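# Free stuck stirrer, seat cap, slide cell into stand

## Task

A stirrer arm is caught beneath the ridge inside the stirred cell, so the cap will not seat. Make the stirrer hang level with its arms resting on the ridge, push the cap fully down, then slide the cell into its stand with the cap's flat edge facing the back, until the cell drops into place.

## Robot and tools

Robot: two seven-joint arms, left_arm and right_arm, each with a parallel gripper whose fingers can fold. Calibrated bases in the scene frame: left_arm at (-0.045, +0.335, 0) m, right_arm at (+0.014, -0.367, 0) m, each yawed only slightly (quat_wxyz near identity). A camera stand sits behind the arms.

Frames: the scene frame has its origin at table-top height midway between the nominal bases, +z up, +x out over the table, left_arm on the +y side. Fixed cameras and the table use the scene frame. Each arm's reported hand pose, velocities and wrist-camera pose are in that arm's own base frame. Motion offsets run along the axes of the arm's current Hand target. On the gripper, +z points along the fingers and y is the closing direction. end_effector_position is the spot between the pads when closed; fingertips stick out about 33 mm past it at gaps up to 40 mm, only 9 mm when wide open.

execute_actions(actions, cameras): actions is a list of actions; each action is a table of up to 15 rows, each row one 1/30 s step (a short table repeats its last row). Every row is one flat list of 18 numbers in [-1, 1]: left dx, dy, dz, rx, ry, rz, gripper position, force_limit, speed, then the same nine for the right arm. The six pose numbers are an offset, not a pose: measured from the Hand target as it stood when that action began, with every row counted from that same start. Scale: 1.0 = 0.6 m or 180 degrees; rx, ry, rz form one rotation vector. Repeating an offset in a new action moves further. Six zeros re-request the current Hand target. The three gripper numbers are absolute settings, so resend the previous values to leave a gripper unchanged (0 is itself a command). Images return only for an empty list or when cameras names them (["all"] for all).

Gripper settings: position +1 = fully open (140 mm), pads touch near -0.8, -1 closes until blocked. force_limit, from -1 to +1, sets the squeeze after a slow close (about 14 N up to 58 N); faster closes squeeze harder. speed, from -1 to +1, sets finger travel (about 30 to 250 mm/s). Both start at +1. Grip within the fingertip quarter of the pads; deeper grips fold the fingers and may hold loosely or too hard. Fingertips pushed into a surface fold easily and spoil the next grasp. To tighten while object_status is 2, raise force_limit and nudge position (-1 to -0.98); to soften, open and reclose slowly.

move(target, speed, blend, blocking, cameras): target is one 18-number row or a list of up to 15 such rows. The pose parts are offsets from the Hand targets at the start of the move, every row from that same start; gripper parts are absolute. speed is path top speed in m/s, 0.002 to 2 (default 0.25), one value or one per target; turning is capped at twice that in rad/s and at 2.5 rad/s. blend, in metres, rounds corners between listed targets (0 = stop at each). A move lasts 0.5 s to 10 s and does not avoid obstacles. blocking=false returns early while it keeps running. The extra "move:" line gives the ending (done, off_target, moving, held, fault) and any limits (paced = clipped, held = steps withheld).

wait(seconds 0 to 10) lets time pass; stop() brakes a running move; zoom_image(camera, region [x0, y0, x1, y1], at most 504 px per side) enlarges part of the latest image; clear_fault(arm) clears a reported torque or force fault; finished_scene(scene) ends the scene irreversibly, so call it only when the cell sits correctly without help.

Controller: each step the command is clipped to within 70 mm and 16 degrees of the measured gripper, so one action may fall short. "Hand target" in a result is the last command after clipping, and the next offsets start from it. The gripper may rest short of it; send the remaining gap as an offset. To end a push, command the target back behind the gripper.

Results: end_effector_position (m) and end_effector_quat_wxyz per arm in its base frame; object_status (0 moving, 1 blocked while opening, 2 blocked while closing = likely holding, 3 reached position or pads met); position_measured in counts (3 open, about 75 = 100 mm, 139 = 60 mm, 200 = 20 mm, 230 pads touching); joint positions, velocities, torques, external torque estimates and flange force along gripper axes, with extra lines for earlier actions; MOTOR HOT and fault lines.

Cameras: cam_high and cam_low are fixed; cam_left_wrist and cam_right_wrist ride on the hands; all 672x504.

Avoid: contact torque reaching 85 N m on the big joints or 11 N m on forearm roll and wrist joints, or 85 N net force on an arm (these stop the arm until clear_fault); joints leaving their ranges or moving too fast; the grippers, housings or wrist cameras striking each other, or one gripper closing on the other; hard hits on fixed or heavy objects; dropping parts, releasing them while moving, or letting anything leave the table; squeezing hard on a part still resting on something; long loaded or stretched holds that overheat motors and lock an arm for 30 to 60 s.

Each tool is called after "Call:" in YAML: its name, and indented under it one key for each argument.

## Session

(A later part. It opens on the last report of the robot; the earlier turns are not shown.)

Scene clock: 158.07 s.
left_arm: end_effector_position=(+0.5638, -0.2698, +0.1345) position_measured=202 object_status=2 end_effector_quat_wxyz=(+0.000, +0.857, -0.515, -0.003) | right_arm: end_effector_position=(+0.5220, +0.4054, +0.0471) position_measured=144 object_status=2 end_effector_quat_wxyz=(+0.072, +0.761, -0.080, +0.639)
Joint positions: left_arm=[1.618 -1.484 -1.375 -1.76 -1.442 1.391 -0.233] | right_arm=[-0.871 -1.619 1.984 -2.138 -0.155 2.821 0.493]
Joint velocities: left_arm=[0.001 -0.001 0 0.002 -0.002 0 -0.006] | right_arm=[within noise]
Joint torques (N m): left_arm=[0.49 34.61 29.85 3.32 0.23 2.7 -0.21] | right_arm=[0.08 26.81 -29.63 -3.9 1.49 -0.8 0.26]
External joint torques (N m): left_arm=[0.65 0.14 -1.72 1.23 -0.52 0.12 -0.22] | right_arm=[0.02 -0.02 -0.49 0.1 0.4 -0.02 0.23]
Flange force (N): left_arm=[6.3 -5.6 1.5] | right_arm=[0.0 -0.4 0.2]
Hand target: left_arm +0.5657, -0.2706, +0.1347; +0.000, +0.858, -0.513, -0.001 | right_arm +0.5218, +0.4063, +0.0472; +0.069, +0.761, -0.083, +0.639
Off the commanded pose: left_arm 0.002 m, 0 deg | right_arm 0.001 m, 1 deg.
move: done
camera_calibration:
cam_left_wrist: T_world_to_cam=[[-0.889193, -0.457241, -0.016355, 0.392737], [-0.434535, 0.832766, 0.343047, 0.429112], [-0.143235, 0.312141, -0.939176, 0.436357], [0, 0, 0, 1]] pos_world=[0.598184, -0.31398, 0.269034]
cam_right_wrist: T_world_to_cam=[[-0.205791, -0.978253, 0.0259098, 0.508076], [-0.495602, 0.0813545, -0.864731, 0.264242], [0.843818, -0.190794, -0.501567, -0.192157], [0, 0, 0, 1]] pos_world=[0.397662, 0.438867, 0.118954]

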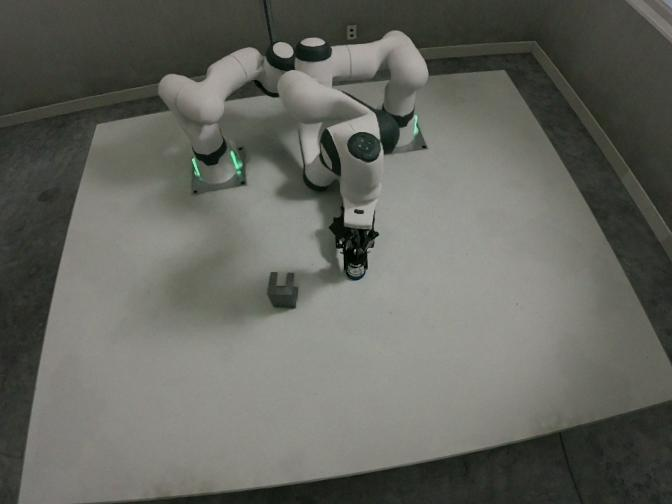

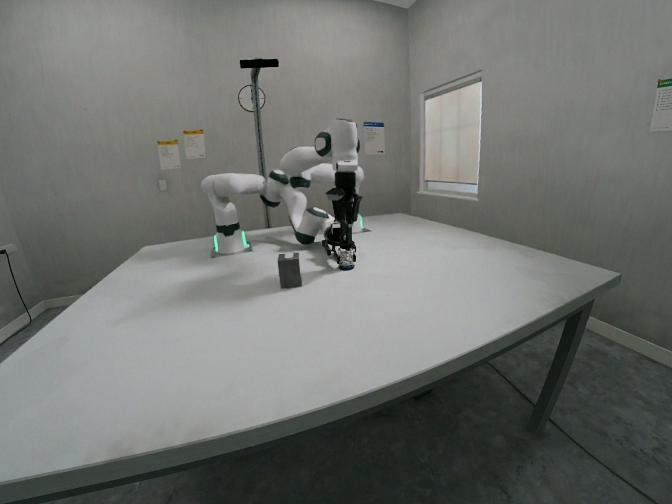

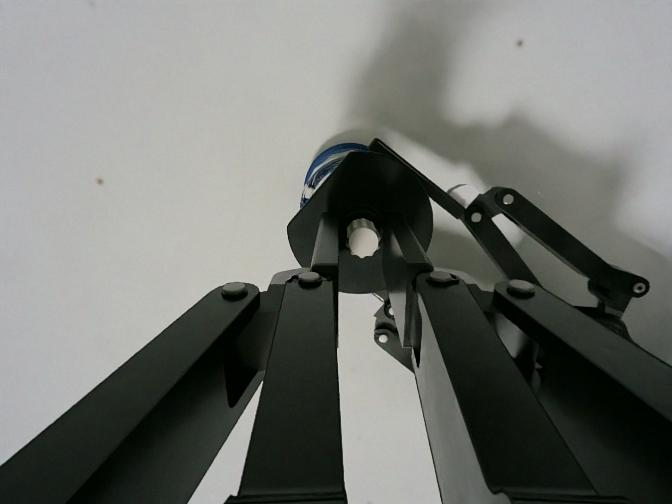

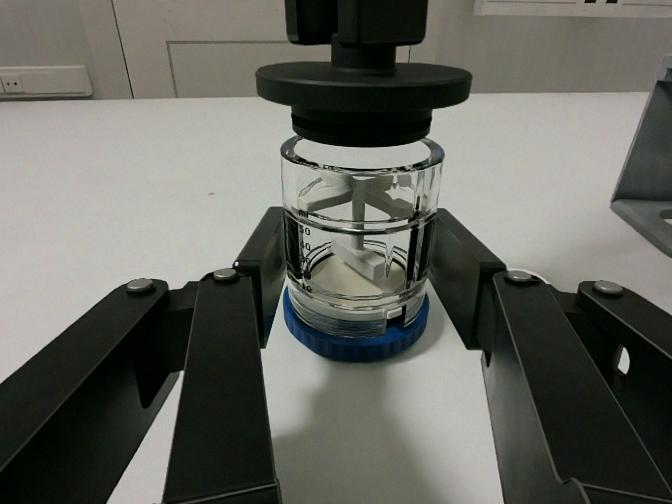

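Call:
move:
  target: [0.0,0.0,0.0117,0,0,0,-1,-0.05,-1,0,0,0,0,0,0,-1,-1,-1]
  speed: 0.03
  cameras: ["cam_right_wrist","cam_high"]

Call:
zoom_image:
  camera: "cam_right_wrist"
  region: [250, 20, 470, 240]

Call:
zoom_image:
  camera: "cam_high"
  region: [330, 240, 380, 290]

Scene clock: 159.67 s.
left_arm: end_effector_position=(+0.5644, -0.2700, +0.1277) position_measured=202 object_status=2 end_effector_quat_wxyz=(+0.000, +0.858, -0.514, -0.003) | right_arm: end_effector_position=(+0.5220, +0.4054, +0.0471) position_measured=144 object_status=2 end_effector_quat_wxyz=(+0.072, +0.761, -0.080, +0.639)
Joint positions: left_arm=[1.618 -1.492 -1.384 -1.763 -1.451 1.398 -0.234] | right_arm=[-0.871 -1.619 1.984 -2.138 -0.155 2.821 0.493]
Joint torques (N m): left_arm=[-0.71 34.28 29.99 2.48 0.24 2.78 -0.15] | right_arm=[0.07 26.78 -29.6 -3.96 1.48 -0.81 0.23]
External joint torques (N m): left_arm=[-0.78 -0.3 -1.68 0.65 -0.52 0.2 -0.15] | right_arm=[0.03 -0.13 -0.28 0.06 0.38 -0.02 0.2]
Flange force (N): left_arm=[2.3 0.0 3.2] | right_arm=[-0.3 -0.1 0.2]
Hand target: left_arm +0.5657, -0.2706, +0.1277; +0.000, +0.858, -0.513, -0.001 | right_arm +0.5218, +0.4063, +0.0472; +0.069, +0.761, -0.083, +0.639
Off the commanded pose: left_arm 0.001 m, 0 deg | right_arm 0.001 m, 1 deg.
move: done
camera_calibration:
cam_right_wrist: T_world_to_cam=[[-0.205791, -0.978253, 0.0259098, 0.508076], [-0.495602, 0.0813545, -0.864731, 0.264242], [0.843818, -0.190794, -0.501567, -0.192157], [0, 0, 0, 1]] pos_world=[0.397662, 0.438867, 0.118954]
Images, in order (width x height): cam_high 672x504, cam_right_wrist 672x504.

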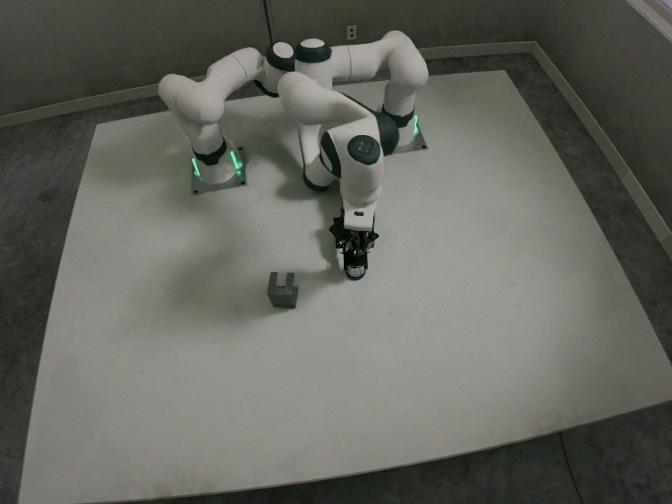

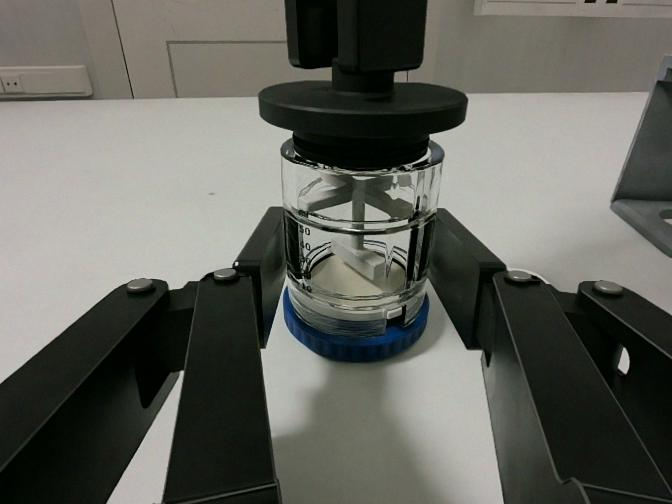

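Scaled by 2.291 from the camera's 672x504 image, which has a finer 960x720 frame.

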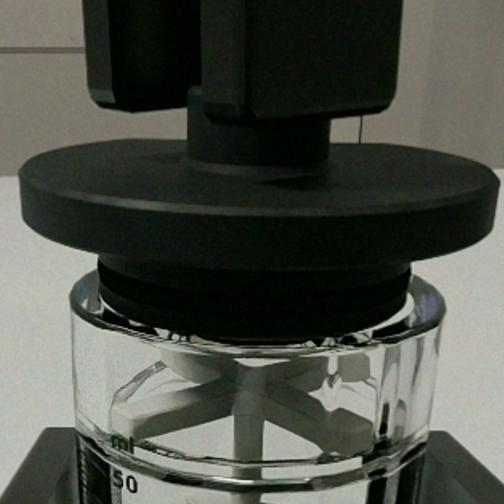

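Scaled by 10.080 from the camera's 672x504 image, which has a finer 960x720 frame.

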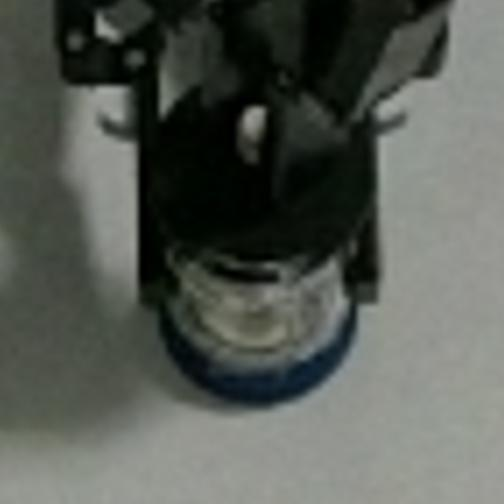

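Call:
move:
  target: [0.0008,0.0,0.005,0,0,0,-1,-0.05,-1,0,0,0,0,0,0,-1,-1,-1]
  speed: 0.02
  cameras: ["cam_right_wrist"]

Call:
zoom_image:
  camera: "cam_right_wrist"
  region: [250, 20, 470, 240]

Call:
move:
  target: [0.000,0.0,0.005,0,0,0,-1,-0.05,-1,0,0,0,0,0,0,-1,-1,-1]
  speed: 0.02
  cameras: ["cam_right_wrist"]

Call:
zoom_image:
  camera: "cam_right_wrist"
  region: [250, 20, 470, 240]

Scene clock: 160.90 s.
left_arm: end_effector_position=(+0.5649, -0.2704, +0.1248) position_measured=202 object_status=2 end_effector_quat_wxyz=(+0.000, +0.858, -0.514, -0.003) | right_arm: end_effector_position=(+0.5219, +0.4055, +0.0471) position_measured=144 object_status=2 end_effector_quat_wxyz=(+0.072, +0.761, -0.080, +0.639)
Joint positions: left_arm=[1.618 -1.495 -1.388 -1.764 -1.456 1.402 -0.234] | right_arm=[-0.871 -1.619 1.984 -2.138 -0.155 2.821 0.493]
Joint torques (N m): left_arm=[-0.74 34.63 29.95 2.17 0.29 2.71 -0.15] | right_arm=[0.08 26.77 -29.5 -3.93 1.48 -0.81 0.27]
External joint torques (N m): left_arm=[-0.75 -0.04 -1.85 0.41 -0.47 0.11 -0.15] | right_arm=[0.04 -0.14 -0.24 0.07 0.38 -0.03 0.24]
Flange force (N): left_arm=[1.6 0.4 3.2] | right_arm=[-0.5 -0.1 0.2]
Hand target: left_arm +0.5659, -0.2710, +0.1247; +0.000, +0.858, -0.513, -0.001 | right_arm +0.5218, +0.4063, +0.0472; +0.069, +0.761, -0.083, +0.639
Off the commanded pose: left_arm 0.001 m, 0 deg | right_arm 0.001 m, 1 deg.
move: done
camera_calibration:
cam_right_wrist: T_world_to_cam=[[-0.20565, -0.978281, 0.0259651, 0.508025], [-0.495634, 0.0812387, -0.864724, 0.264305], [0.843833, -0.190699, -0.501576, -0.192204], [0, 0, 0, 1]] pos_world=[0.397662, 0.438866, 0.118955]
Images, in order (width x height): cam_right_wrist 672x504.

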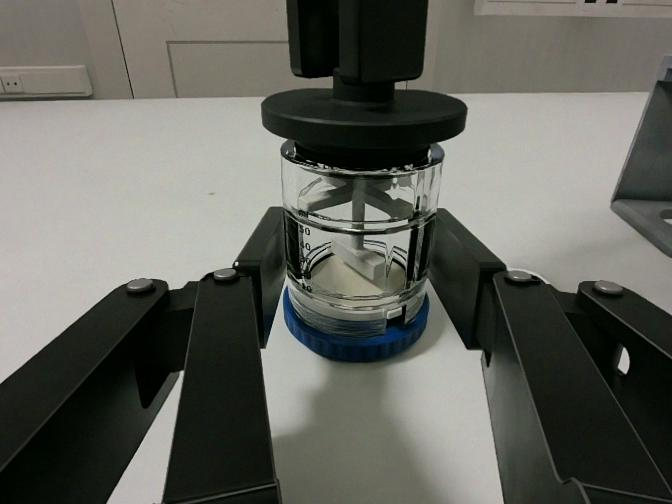

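Scaled by 2.291 from the camera's 672x504 image, which has a finer 960x720 frame.

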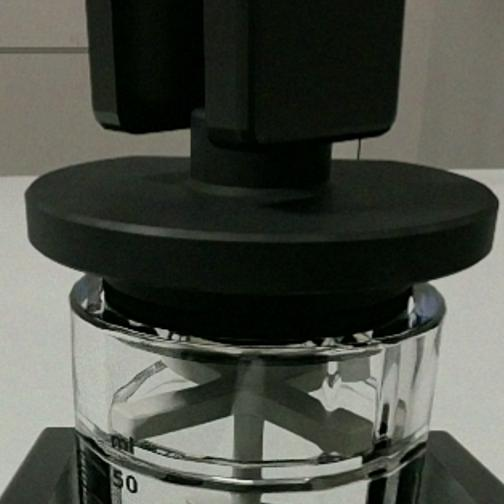

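Scene clock: 161.60 s.
left_arm: end_effector_position=(+0.5657, -0.2705, +0.1235) position_measured=202 object_status=2 end_effector_quat_wxyz=(+0.000, +0.858, -0.514, -0.002) | right_arm: end_effector_position=(+0.5219, +0.4055, +0.0471) position_measured=144 object_status=2 end_effector_quat_wxyz=(+0.072, +0.761, -0.080, +0.639)
Joint positions: left_arm=[1.617 -1.498 -1.389 -1.766 -1.46 1.406 -0.234] | right_arm=[-0.871 -1.619 1.984 -2.138 -0.155 2.821 0.493]
Joint torques (N m): left_arm=[-1.08 33.28 28.5 2.04 0.27 2.5 -0.14] | right_arm=[0.13 26.86 -29.51 -3.94 1.49 -0.81 0.27]
External joint torques (N m): left_arm=[-1.26 -1.2 -3.2 0.4 -0.49 -0.1 -0.14] | right_arm=[0.11 -0.02 -0.23 0.1 0.39 -0.02 0.24]
Flange force (N): left_arm=[1.1 1.8 6.3] | right_arm=[-0.4 -0.1 -0.1]
Hand target: left_arm +0.5659, -0.2710, +0.1217; +0.000, +0.858, -0.513, -0.001 | right_arm +0.5218, +0.4063, +0.0472; +0.069, +0.761, -0.083, +0.639
Off the commanded pose: left_arm 0.002 m, 0 deg | right_arm 0.001 m, 1 deg.
move: done
camera_calibration:
cam_right_wrist: T_world_to_cam=[[-0.20565, -0.978281, 0.0259651, 0.508025], [-0.495634, 0.0812387, -0.864724, 0.264305], [0.843833, -0.190699, -0.501576, -0.192204], [0, 0, 0, 1]] pos_world=[0.397662, 0.438866, 0.118955]
Images, in order (width x height): cam_right_wrist 672x504.

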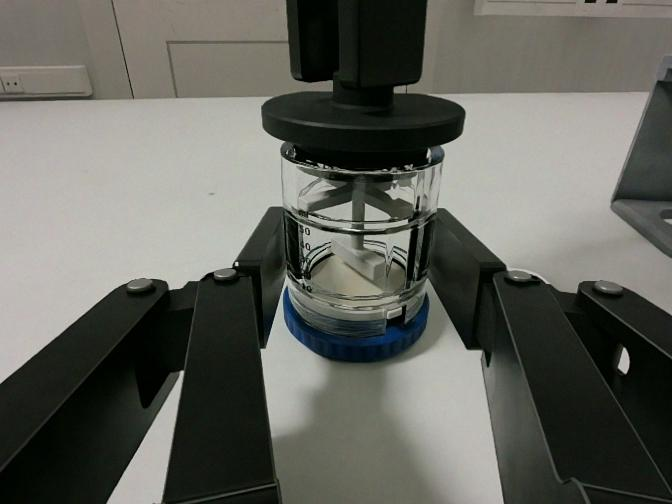

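Scaled by 2.291 from the camera's 672x504 image, which has a finer 960x720 frame.

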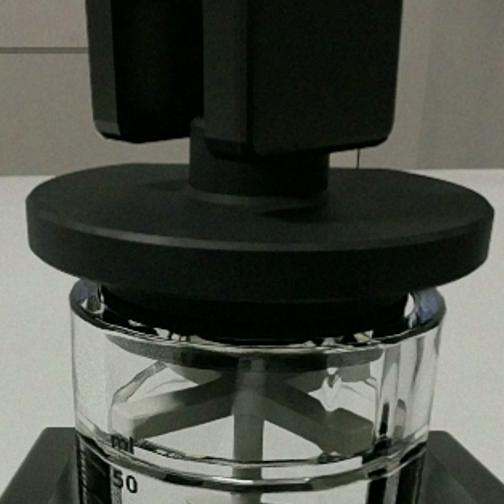

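Call:
move:
  target: [-0.000,0.001,0.006,0,0,0,-1,-0.05,-1,0,0,0,0,0,0,-1,-1,-1]
  speed: 0.02
  cameras: ["cam_right_wrist"]

Call:
zoom_image:
  camera: "cam_right_wrist"
  region: [250, 60, 470, 280]

Scene clock: 162.60 s.
left_arm: end_effector_position=(+0.5661, -0.2714, +0.1229) position_measured=202 object_status=2 end_effector_quat_wxyz=(-0.001, +0.858, -0.514, +0.001) | right_arm: end_effector_position=(+0.5219, +0.4055, +0.0471) position_measured=144 object_status=2 end_effector_quat_wxyz=(+0.072, +0.761, -0.080, +0.639)
Joint positions: left_arm=[1.613 -1.499 -1.39 -1.77 -1.463 1.411 -0.234] | right_arm=[-0.871 -1.619 1.984 -2.138 -0.155 2.821 0.493]
Joint torques (N m): left_arm=[-0.29 31.65 25.94 1.84 0.22 2.5 -0.08] | right_arm=[0.36 26.91 -29.4 -3.97 1.5 -0.82 0.25]
External joint torques (N m): left_arm=[-0.36 -2.73 -5.73 0.16 -0.54 -0.1 -0.07] | right_arm=[0.35 0.06 -0.15 0.07 0.4 -0.03 0.22]
Flange force (N): left_arm=[1.8 -0.6 11.4] | right_arm=[-0.3 0.4 -0.8]
Hand target: left_arm +0.5654, -0.2713, +0.1181; +0.000, +0.858, -0.513, -0.001 | right_arm +0.5218, +0.4063, +0.0472; +0.069, +0.761, -0.083, +0.639
Off the commanded pose: left_arm 0.005 m, 0 deg | right_arm 0.001 m, 1 deg.
move: off_target (left_arm)
camera_calibration:
cam_right_wrist: T_world_to_cam=[[-0.20565, -0.978281, 0.0259651, 0.508025], [-0.495634, 0.0812387, -0.864724, 0.264305], [0.843833, -0.190699, -0.501576, -0.192204], [0, 0, 0, 1]] pos_world=[0.397662, 0.438866, 0.118955]
Images, in order (width x height): cam_right_wrist 672x504.

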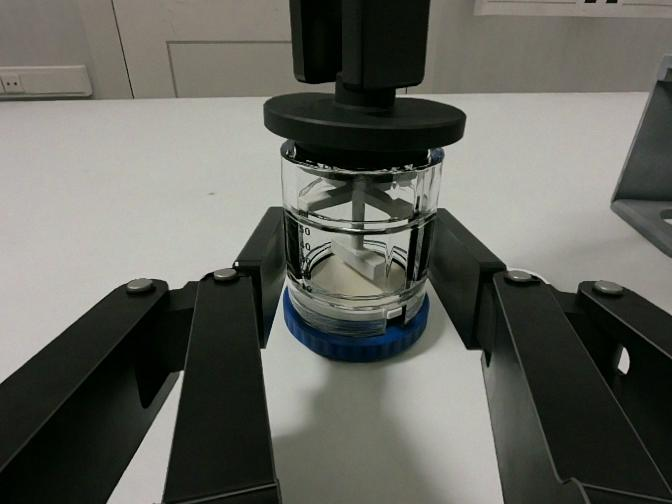

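Scaled by 2.291 from the camera's 672x504 image, which has a finer 960x720 frame.

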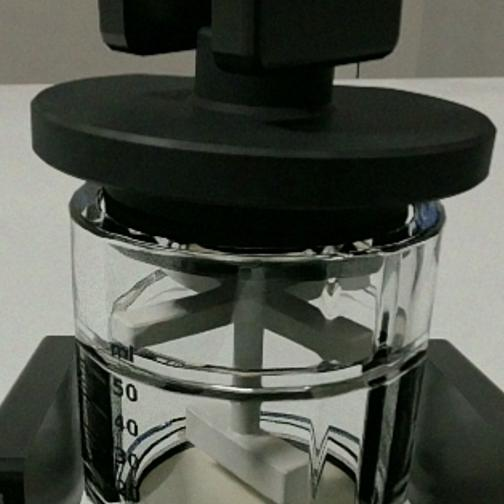

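Call:
move:
  target:
    - [0,0,0,0,0,0,-0.98,0.1,-1,0,0,0,0,0,0,-1,-1,-1]
    - [-0.000,0.0,0.012,0,0,0,-0.98,0.1,-1,0,0,0,0,0,0,-1,-1,-1]
  speed: 0.02
  cameras: ["cam_right_wrist"]

Call:
zoom_image:
  camera: "cam_right_wrist"
  region: [250, 60, 470, 280]

Scene clock: 164.90 s.
left_arm: end_effector_position=(+0.5657, -0.2708, +0.1166) position_measured=204 object_status=2 end_effector_quat_wxyz=(-0.001, +0.858, -0.513, +0.000) | right_arm: end_effector_position=(+0.5220, +0.4054, +0.0471) position_measured=144 object_status=2 end_effector_quat_wxyz=(+0.072, +0.761, -0.080, +0.639)
Joint positions: left_arm=[1.61 -1.505 -1.399 -1.777 -1.47 1.418 -0.234] | right_arm=[-0.871 -1.619 1.984 -2.138 -0.155 2.821 0.493]
Joint torques (N m): left_arm=[-0.27 31.19 25.05 2.39 -0.27 2.76 -0.06] | right_arm=[0.51 26.92 -28.95 -3.78 1.5 -0.77 0.19]
External joint torques (N m): left_arm=[-0.27 -3.12 -6.7 0.78 -1.01 0.16 -0.06] | right_arm=[0.55 0.09 0.28 0.27 0.4 0.02 0.16]
Flange force (N): left_arm=[4.3 -2.6 13.6] | right_arm=[-0.9 0.3 -1.2]
Hand target: left_arm +0.5654, -0.2713, +0.1109; +0.000, +0.858, -0.513, -0.001 | right_arm +0.5218, +0.4063, +0.0472; +0.069, +0.761, -0.083, +0.639
Off the commanded pose: left_arm 0.006 m, 0 deg | right_arm 0.001 m, 1 deg.
move: off_target (left_arm)
camera_calibration:
cam_right_wrist: T_world_to_cam=[[-0.205696, -0.978274, 0.0258819, 0.50805], [-0.495614, 0.0813324, -0.864726, 0.264256], [0.843834, -0.190698, -0.501576, -0.192205], [0, 0, 0, 1]] pos_world=[0.397662, 0.438867, 0.118954]
Images, in order (width x height): cam_right_wrist 672x504.

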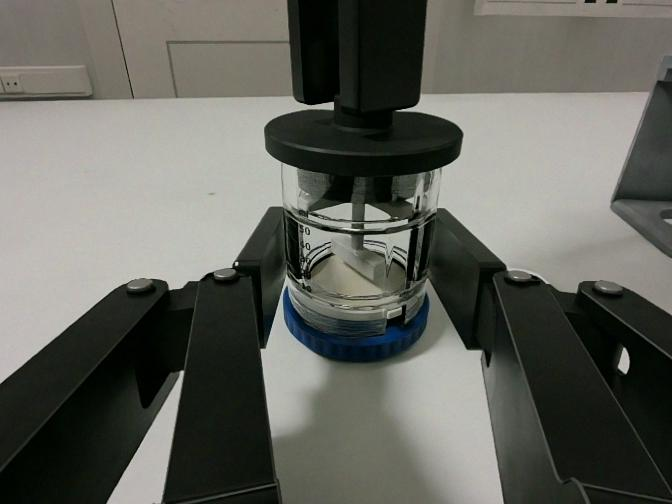

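Scaled by 2.291 from the camera's 672x504 image, which has a finer 960x720 frame.

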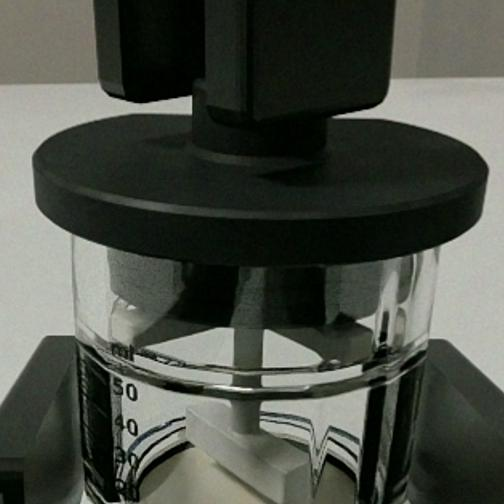

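Call:
move:
  target: [-0.000,0.0,0.015,0,0,0,-0.98,0.1,-1,0,0,0,0,0,0,-1,-1,-1]
  speed: 0.02
  cameras: ["cam_right_wrist"]

Call:
zoom_image:
  camera: "cam_right_wrist"
  region: [250, 60, 470, 280]

Scene clock: 165.97 s.
left_arm: end_effector_position=(+0.5671, -0.2715, +0.1166) position_measured=204 object_status=2 end_effector_quat_wxyz=(-0.001, +0.859, -0.512, +0.006) | right_arm: end_effector_position=(+0.5226, +0.4051, +0.0474) position_measured=144 object_status=2 end_effector_quat_wxyz=(+0.071, +0.761, -0.081, +0.639)
Joint positions: left_arm=[1.605 -1.506 -1.399 -1.785 -1.477 1.427 -0.234] | right_arm=[-0.872 -1.619 1.984 -2.138 -0.155 2.822 0.495]
Joint velocities: left_arm=[within noise] | right_arm=[0 0.002 0.001 0 0 0.002 0.004]
Joint torques (N m): left_arm=[0.53 25.92 17.33 2.46 -1.06 3.16 -0.02] | right_arm=[1.18 27.03 -28.63 -3.94 1.29 -0.95 0.13]
External joint torques (N m): left_arm=[0.57 -8.16 -14.35 0.84 -1.79 0.56 -0.02] | right_arm=[1.12 0.14 0.7 0.05 0.18 -0.17 0.1]
Flange force (N): left_arm=[6.8 -6.0 30.8] | right_arm=[-1.0 1.6 -3.2]
Hand target: left_arm +0.5654, -0.2713, +0.1019; +0.000, +0.858, -0.513, -0.001 | right_arm +0.5218, +0.4063, +0.0472; +0.069, +0.761, -0.083, +0.639
Off the commanded pose: left_arm 0.015 m, 1 deg | right_arm 0.001 m, 0 deg.
move: off_target (left_arm)
camera_calibration:
cam_right_wrist: T_world_to_cam=[[-0.206684, -0.978126, 0.023491, 0.508399], [-0.495053, 0.0838381, -0.864808, 0.263522], [0.843922, -0.190371, -0.501552, -0.19282], [0, 0, 0, 1]] pos_world=[0.39826, 0.438478, 0.119244]
Images, in order (width x height): cam_right_wrist 672x504.

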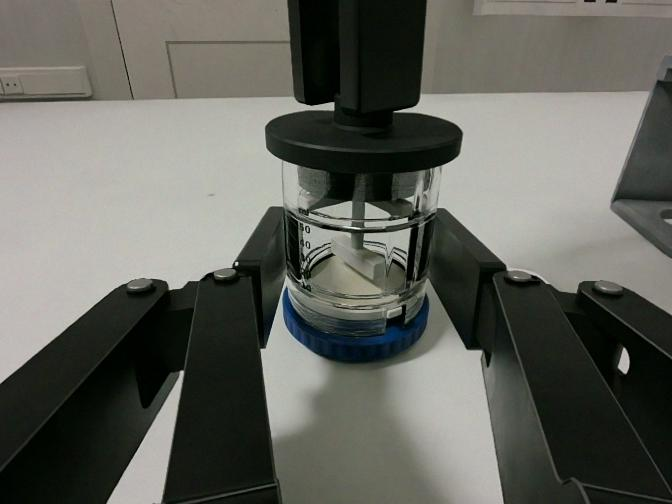

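Scaled by 2.291 from the camera's 672x504 image, which has a finer 960x720 frame.

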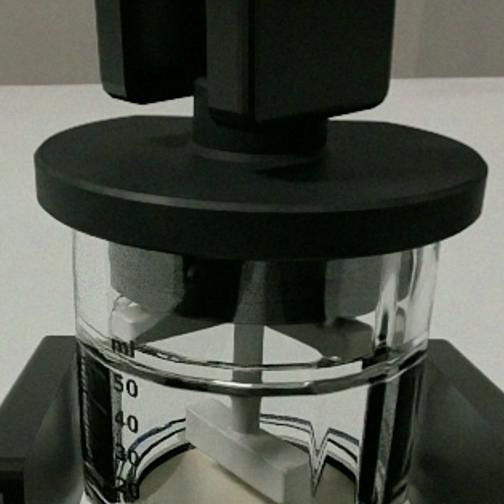

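Call:
move:
  target:
    - [0,0,-0.023,0,0,0,-0.98,0.1,-1,0,0,0,0,0,0,-1,-1,-1]
    - [0,0,-0.023,0,0,0,-0.3,0.1,-0.3,0,0,0,0,0,0,-1,-1,-1]
    - [0.0,0.0,-0.3,0,0,0,-0.3,0.1,-0.3,0,0,0,0,0,0,-1,-1,-1]
  speed: [0.03,0.03,0.2]
  cameras: ["all"]

Call:
zoom_image:
  camera: "cam_left_wrist"
  region: [260, 0, 510, 250]

Scene clock: 169.23 s.
left_arm: end_effector_position=(+0.5666, -0.2725, +0.2821) position_measured=167 object_status=3 end_effector_quat_wxyz=(+0.000, +0.857, -0.516, +0.002) | right_arm: end_effector_position=(+0.5225, +0.4052, +0.0473) position_measured=144 object_status=2 end_effector_quat_wxyz=(+0.071, +0.761, -0.081, +0.639)
Joint positions: left_arm=[1.71 -1.293 -1.218 -1.533 -1.291 1.224 -0.287] | right_arm=[-0.872 -1.619 1.984 -2.138 -0.155 2.822 0.496]
Joint velocities: left_arm=[-0.001 0.001 0 0 0.001 -0.003 -0.007] | right_arm=[within noise]
Joint torques (N m): left_arm=[0.31 35.86 26.75 5.71 0.95 2.29 -0.08] | right_arm=[0.63 26.86 -29.37 -3.83 1.15 -0.7 0.18]
External joint torques (N m): left_arm=[0.38 -0.23 -1.79 1.12 0.25 -0.31 -0.08] | right_arm=[0.74 -0.05 0.05 0.25 0.04 0.1 0.15]
Flange force (N): left_arm=[6.2 -5.5 -1.7] | right_arm=[-0.5 0.6 -1.3]
Hand target: left_arm +0.5656, -0.2715, +0.2819; +0.000, +0.858, -0.513, -0.001 | right_arm +0.5218, +0.4063, +0.0472; +0.069, +0.761, -0.083, +0.639
Off the commanded pose: left_arm 0.001 m, 0 deg | right_arm 0.001 m, 0 deg.
move: done
camera_calibration:
cam_left_wrist: T_world_to_cam=[[-0.890219, -0.454987, -0.0222671, 0.399313], [-0.435395, 0.835476, 0.335277, 0.385304], [-0.133943, 0.308165, -0.941856, 0.570621], [0, 0, 0, 1]] pos_world=[0.599666, -0.316076, 0.417152]
cam_right_wrist: T_world_to_cam=[[-0.206611, -0.978161, 0.0226352, 0.508469], [-0.495013, 0.0845475, -0.864762, 0.263137], [0.843963, -0.189874, -0.501671, -0.192957], [0, 0, 0, 1]] pos_world=[0.39816, 0.43848, 0.119241]

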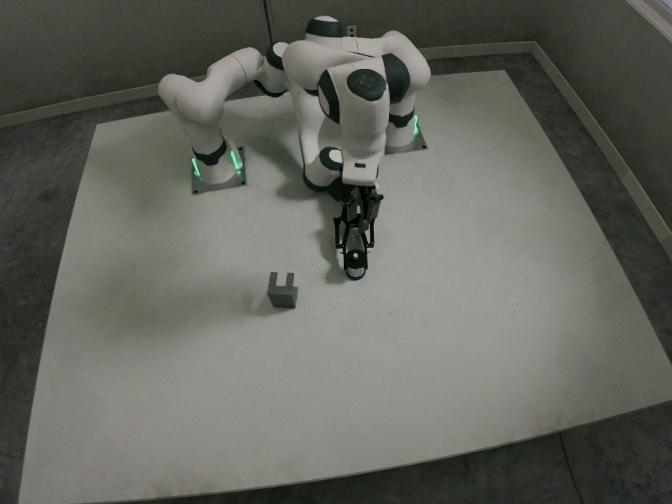

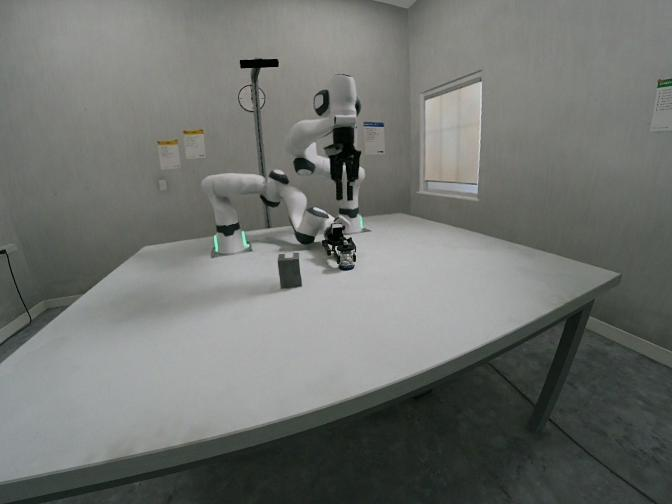

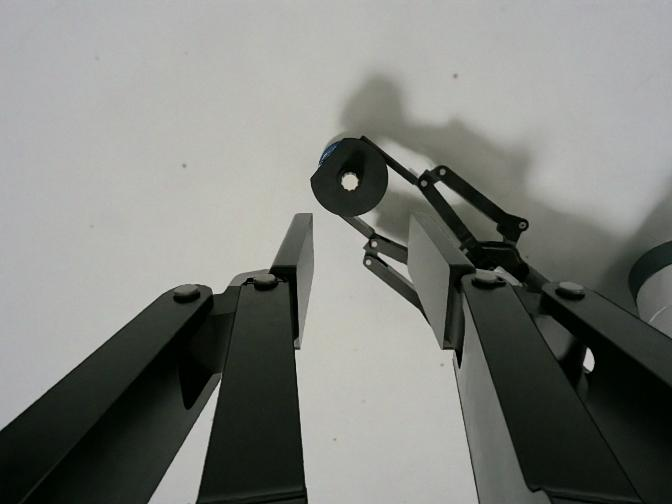

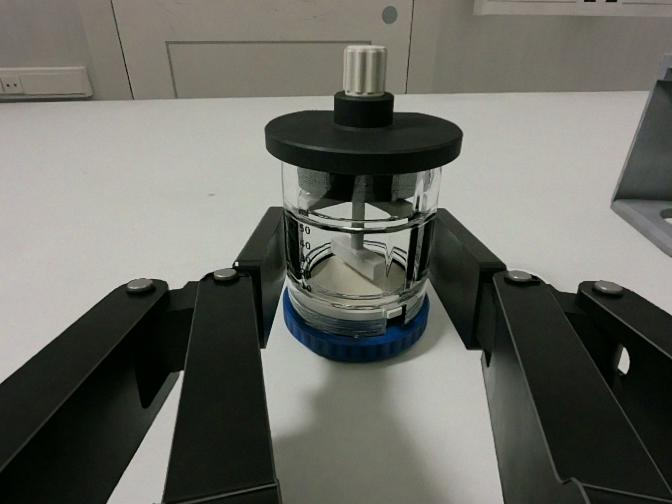

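Scaled by 2.016 from the camera's 672x504 image, which has a finer 960x720 frame.

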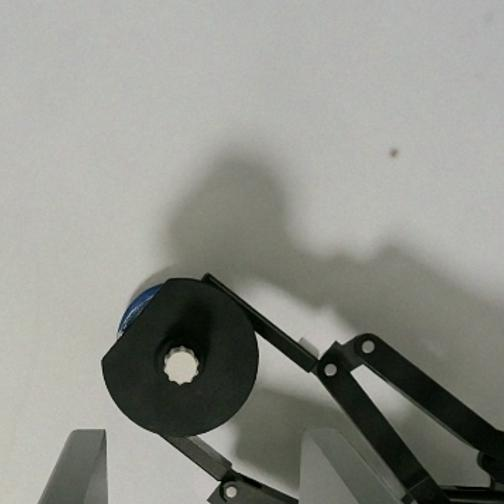

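Call:
move:
  target: [0,0,-0.15,0,0,0,-0.3,0.1,-0.3,0,0,0,0,0,0,-1,-1,-1]
  cameras: ["all"]

Scene clock: 172.40 s.
left_arm: end_effector_position=(+0.5665, -0.2726, +0.3722) position_measured=167 object_status=3 end_effector_quat_wxyz=(+0.000, +0.857, -0.516, +0.002) | right_arm: end_effector_position=(+0.5225, +0.4052, +0.0473) position_measured=144 object_status=2 end_effector_quat_wxyz=(+0.071, +0.761, -0.081, +0.639)
Joint positions: left_arm=[1.819 -1.147 -1.175 -1.283 -1.237 1.102 -0.36] | right_arm=[-0.872 -1.619 1.984 -2.138 -0.155 2.822 0.496]
Joint velocities: left_arm=[0.002 -0.001 0 0 0 -0.002 -0.005] | right_arm=[within noise]
Joint torques (N m): left_arm=[0.28 37.32 23.17 5.96 0.77 2.21 -0.13] | right_arm=[0.62 26.87 -29.32 -3.84 1.15 -0.72 0.13]
External joint torques (N m): left_arm=[0.34 -0.27 -1.64 1.13 0.1 -0.4 -0.13] | right_arm=[0.59 -0.05 -0.07 0.12 0.04 0.06 0.1]
Flange force (N): left_arm=[8.0 -6.6 -4.5] | right_arm=[-0.2 0.7 -1.1]
Hand target: left_arm +0.5656, -0.2716, +0.3719; +0.000, +0.858, -0.513, -0.001 | right_arm +0.5218, +0.4063, +0.0472; +0.069, +0.761, -0.083, +0.639
Off the commanded pose: left_arm 0.001 m, 0 deg | right_arm 0.001 m, 0 deg.
move: done
camera_calibration:
cam_left_wrist: T_world_to_cam=[[-0.890337, -0.45479, -0.0215704, 0.401056], [-0.435004, 0.835702, 0.335221, 0.355012], [-0.134429, 0.307843, -0.941893, 0.655815], [0, 0, 0, 1]] pos_world=[0.599667, -0.316175, 0.507351]
cam_right_wrist: T_world_to_cam=[[-0.206611, -0.978161, 0.0226352, 0.508469], [-0.495013, 0.0845475, -0.864762, 0.263137], [0.843963, -0.189874, -0.501671, -0.192957], [0, 0, 0, 1]] pos_world=[0.39816, 0.43848, 0.119241]

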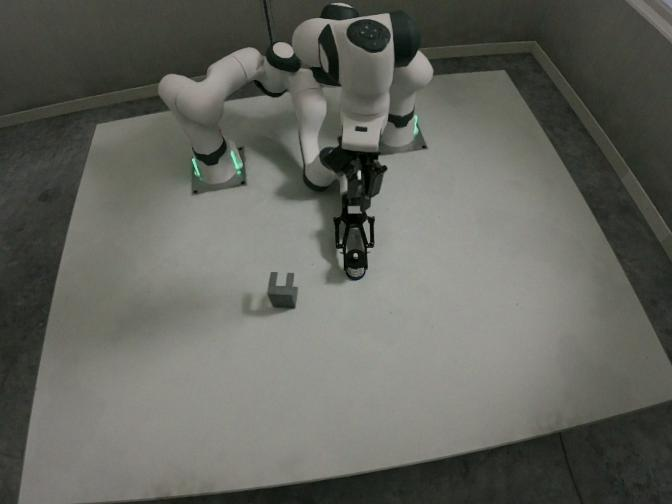

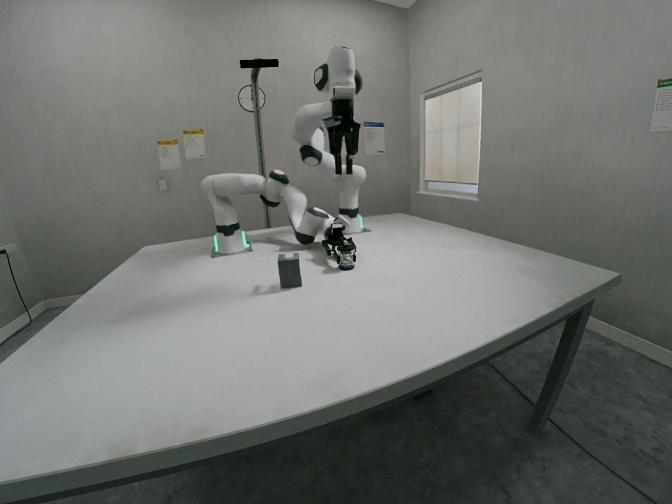

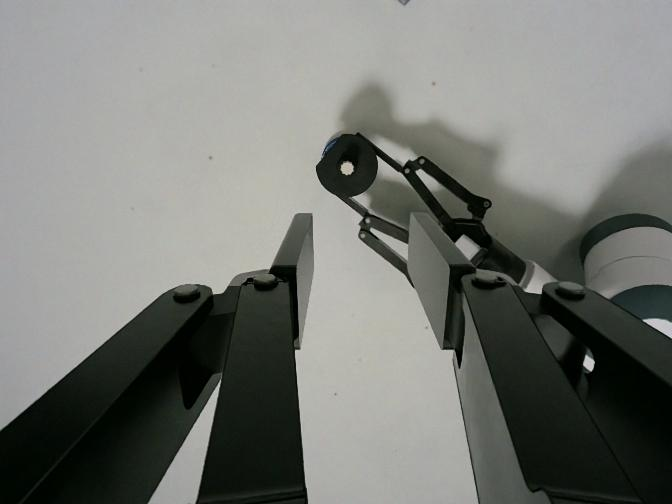

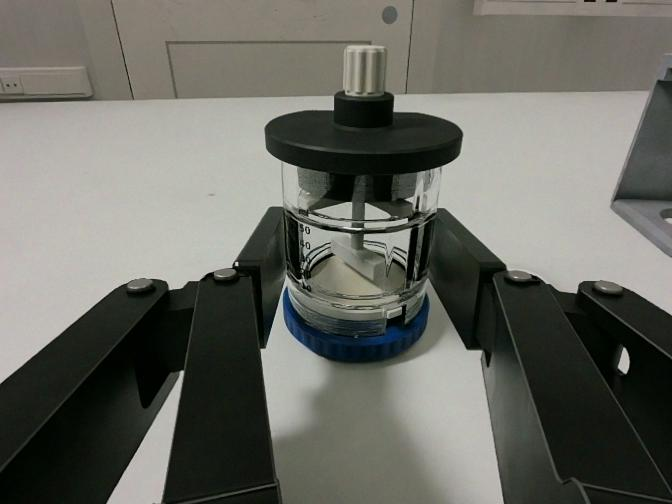

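Call:
move:
  target: [0.25,0,0,0,0,0,-0.3,0.1,-0.3,0,0,0,0,0,0,-1,-1,-1]
  cameras: ["cam_left_wrist"]

Call:
zoom_image:
  camera: "cam_left_wrist"
  region: [280, 0, 560, 210]

Scene clock: 174.97 s.
left_arm: end_effector_position=(+0.6347, -0.4031, +0.3696) position_measured=167 object_status=3 end_effector_quat_wxyz=(+0.001, +0.856, -0.515, +0.055) | right_arm: end_effector_position=(+0.5225, +0.4052, +0.0473) position_measured=144 object_status=2 end_effector_quat_wxyz=(+0.071, +0.761, -0.081, +0.639)
Joint positions: left_arm=[2.233 -1.088 -1.439 -0.504 -1.458 1.198 -0.837] | right_arm=[-0.872 -1.619 1.984 -2.138 -0.155 2.822 0.496]
Joint velocities: left_arm=[0 -0.001 0.001 0 0 -0.001 -0.005] | right_arm=[within noise]
Joint torques (N m): left_arm=[0.34 51.58 11.84 1.59 0.53 3.03 -0.21] | right_arm=[0.63 26.91 -29.34 -3.85 1.15 -0.73 0.15]
External joint torques (N m): left_arm=[0.25 0.5 -1.42 1.02 -0.11 0.13 -0.21] | right_arm=[0.7 0.06 -0.02 0.24 0.04 0.07 0.12]
Flange force (N): left_arm=[0.0 0.0 0.0] | right_arm=[-0.2 0.5 -1.4]
Hand target: left_arm +0.6367, -0.4037, +0.3717; +0.000, +0.858, -0.513, -0.001 | right_arm +0.5218, +0.4063, +0.0472; +0.069, +0.761, -0.083, +0.639
Off the commanded pose: left_arm 0.003 m, 6 deg | right_arm 0.001 m, 0 deg.
elbow stopped short (left arm): the move would have taken joint 4 (elbow) straighter than the controller allows.
move: off_target (left_arm)
camera_calibration:
cam_left_wrist: T_world_to_cam=[[-0.885591, -0.458207, -0.0759908, 0.418042], [-0.461939, 0.851864, 0.246859, 0.550866], [-0.0483787, 0.253719, -0.966067, 0.635199], [0, 0, 0, 1]] pos_world=[0.655411, -0.438876, 0.509426]
Images, in order (width x height): cam_left_wrist 672x504.

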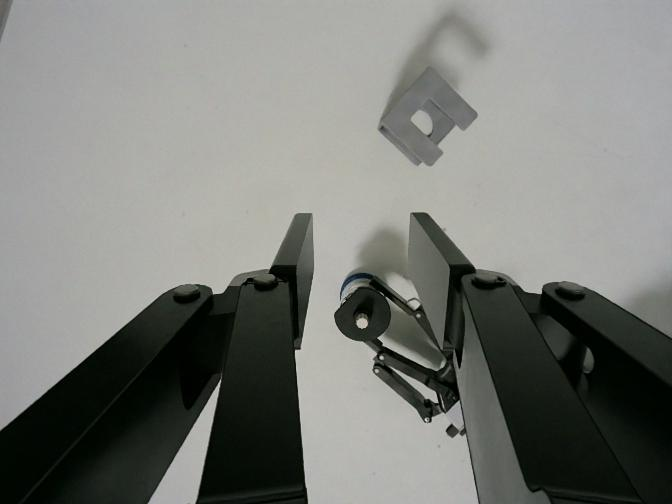

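Scaled by 1.800 from the camera's 672x504 image, which has a finer 960x720 frame.

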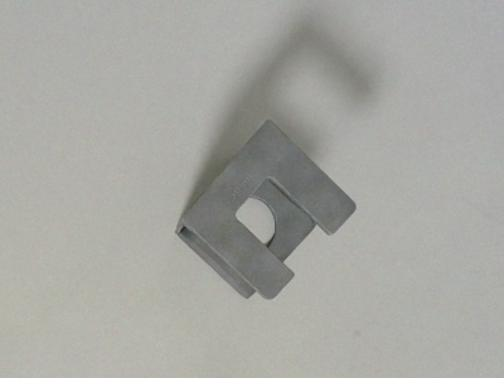

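Call:
move:
  target: [0.1,0,0.18,0,0,0,-0.3,0.1,-0.3,0,0,0,0,0,0,-1,-1,-1]
  cameras: ["cam_left_wrist"]

Call:
zoom_image:
  camera: "cam_left_wrist"
  region: [250, 80, 530, 290]

Scene clock: 178.03 s.
left_arm: end_effector_position=(+0.6632, -0.4546, +0.2615) position_measured=167 object_status=3 end_effector_quat_wxyz=(+0.002, +0.856, -0.514, +0.061) | right_arm: end_effector_position=(+0.5225, +0.4052, +0.0473) position_measured=144 object_status=2 end_effector_quat_wxyz=(+0.071, +0.761, -0.081, +0.639)
Joint positions: left_arm=[2.223 -1.246 -1.499 -0.503 -1.495 1.373 -0.883] | right_arm=[-0.872 -1.619 1.984 -2.138 -0.155 2.822 0.496]
Joint velocities: left_arm=[0.001 0.002 -0.001 0 0.002 0.004 -0.004] | right_arm=[within noise]
Joint torques (N m): left_arm=[-0.29 55.88 12.86 1.22 0.61 3.04 -0.15] | right_arm=[0.67 26.89 -29.39 -3.85 1.15 -0.74 0.14]
External joint torques (N m): left_arm=[-0.47 0.74 -1.34 0.63 -0.1 0.11 -0.14] | right_arm=[0.7 0.06 -0.17 0.17 0.05 0.05 0.11]
Flange force (N): left_arm=[0.0 0.0 0.0] | right_arm=[0.1 0.6 -1.4]
Hand target: left_arm +0.6651, -0.4564, +0.2636; +0.000, +0.858, -0.513, -0.001 | right_arm +0.5218, +0.4063, +0.0472; +0.069, +0.761, -0.083, +0.639
Off the commanded pose: left_arm 0.003 m, 7 deg | right_arm 0.001 m, 0 deg.
elbow stopped short (left arm): the move would have taken joint 4 (elbow) straighter than the controller allows.
move: off_target (left_arm)
camera_calibration:
cam_left_wrist: T_world_to_cam=[[-0.88454, -0.459636, -0.0795217, 0.411119], [-0.464711, 0.853548, 0.235584, 0.640094], [-0.040407, 0.245338, -0.968595, 0.536702], [0, 0, 0, 1]] pos_world=[0.682796, -0.489059, 0.401744]
Images, in order (width x height): cam_left_wrist 672x504.

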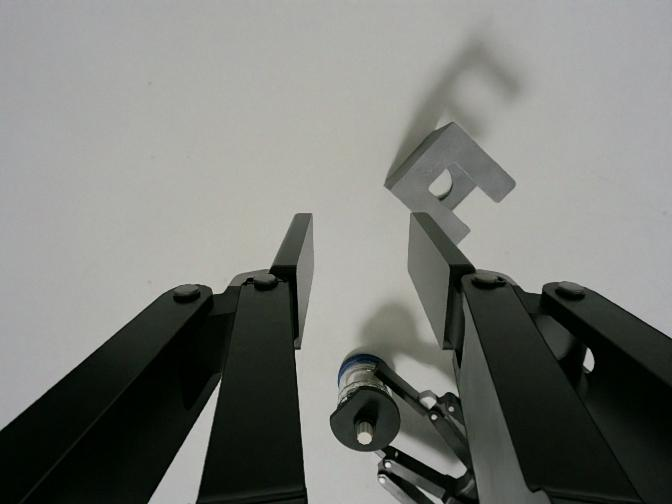

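Scaled by 1.800 from the camera's 672x504 image, which has a finer 960x720 frame.

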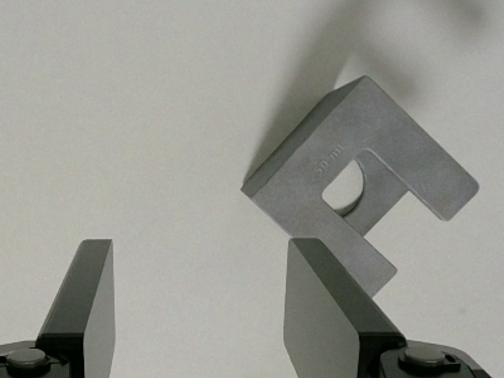

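Call:
move:
  target:
    - [0,0,-0.2,0,0,0,-0.3,0.1,-0.3,0.0575,0,-0.0102,0,0,0,-1,-1,-1]
    - [-0.4,0,-0.2,0,0,0,-0.3,0.1,-0.3,0.0575,0,-0.0102,0,0,0,-1,-1,-1]
    - [-0.4,0,-0.2,0,0,0,-0.3,0.1,-0.3,0.05,0.297,-0.0325,-0.0137,0,0.0024,-1,-1,-1]
  speed: [0.2,0.2,0.12]
  cameras: ["all"]

Scene clock: 185.87 s.
left_arm: end_effector_position=(+0.5509, -0.2459, +0.3839) position_measured=167 object_status=3 end_effector_quat_wxyz=(+0.001, +0.859, -0.512, -0.001) | right_arm: end_effector_position=(+0.4696, +0.2357, +0.0784) position_measured=144 object_status=2 end_effector_quat_wxyz=(+0.086, +0.761, -0.095, +0.636)
Joint positions: left_arm=[1.764 -1.095 -1.174 -1.361 -1.141 1.121 -0.317] | right_arm=[-0.602 -1.561 2.059 -2.686 -0.11 3.064 0.553]
Joint velocities: left_arm=[within noise] | right_arm=[0 -0.002 -0.001 -0.001 0.003 0.004 0.005]
Joint torques (N m): left_arm=[-0.47 33.28 23.67 7.22 0.55 2.53 0.18] | right_arm=[0.58 15.82 -22.61 -9.36 2.25 -1.03 0.24]
External joint torques (N m): left_arm=[-0.44 -0.98 -1.15 0.31 -0.14 -0.07 0.18] | right_arm=[0.64 -0.76 -0.43 -1 0.68 -0.09 0.21]
Flange force (N): left_arm=[1.5 -0.6 1.6] | right_arm=[0.6 3.3 -1.8]
Hand target: left_arm +0.5514, -0.2452, +0.3839; +0.000, +0.858, -0.513, -0.001 | right_arm +0.4699, +0.2352, +0.0798; +0.083, +0.759, -0.100, +0.638
Off the commanded pose: left_arm 0.001 m, 0 deg | right_arm 0.001 m, 1 deg.
elbow stopped short (left arm): the move would have taken joint 4 (elbow) straighter than the controller allows.
move: done
camera_calibration:
cam_left_wrist: T_world_to_cam=[[-0.886243, -0.462923, -0.0166391, 0.393431], [-0.44056, 0.831245, 0.339025, 0.322438], [-0.143111, 0.307789, -0.94063, 0.660737], [0, 0, 0, 1]] pos_world=[0.585287, -0.289265, 0.518741]
cam_right_wrist: T_world_to_cam=[[-0.246389, -0.968745, 0.0287233, 0.347022], [-0.494945, 0.100292, -0.863117, 0.274296], [0.83326, -0.226879, -0.504186, -0.150935], [0, 0, 0, 1]] pos_world=[0.347032, 0.274422, 0.150683]

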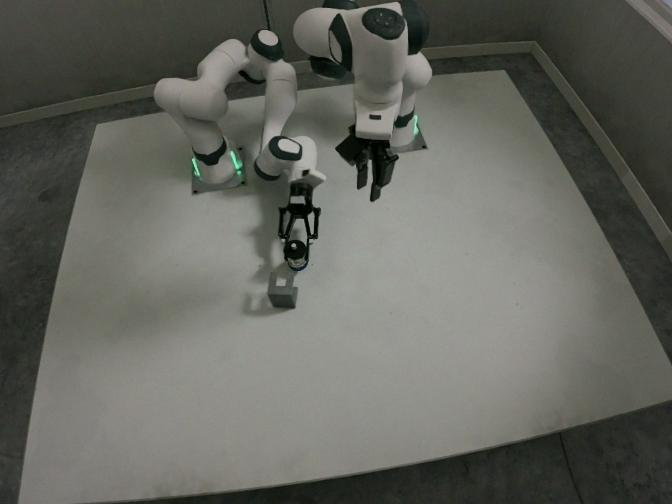

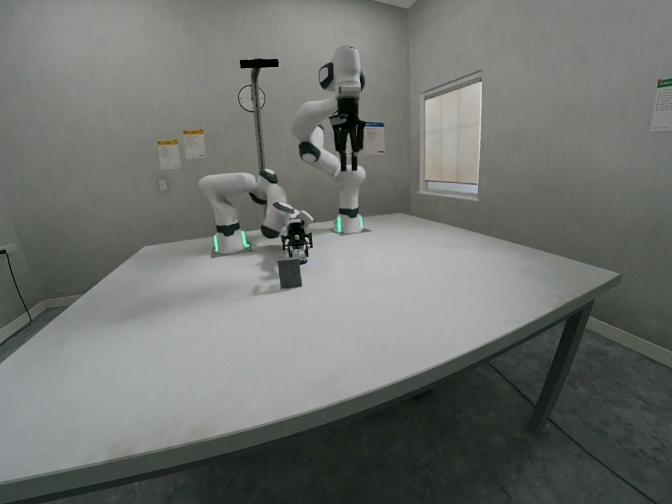

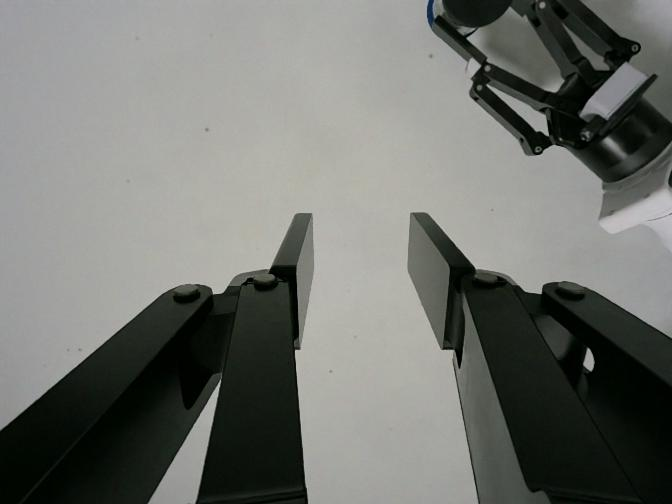

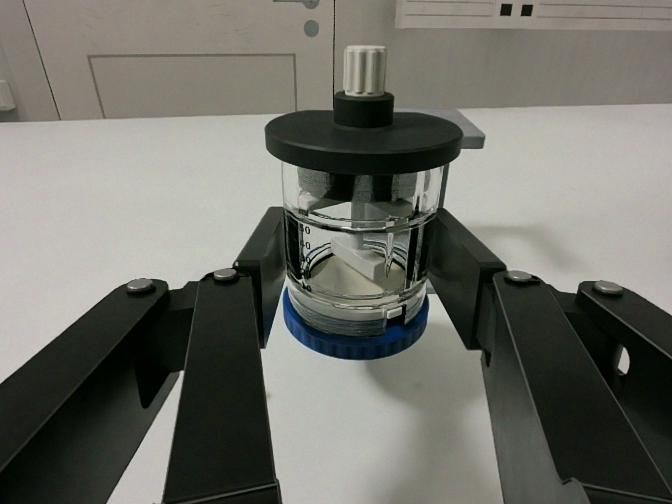

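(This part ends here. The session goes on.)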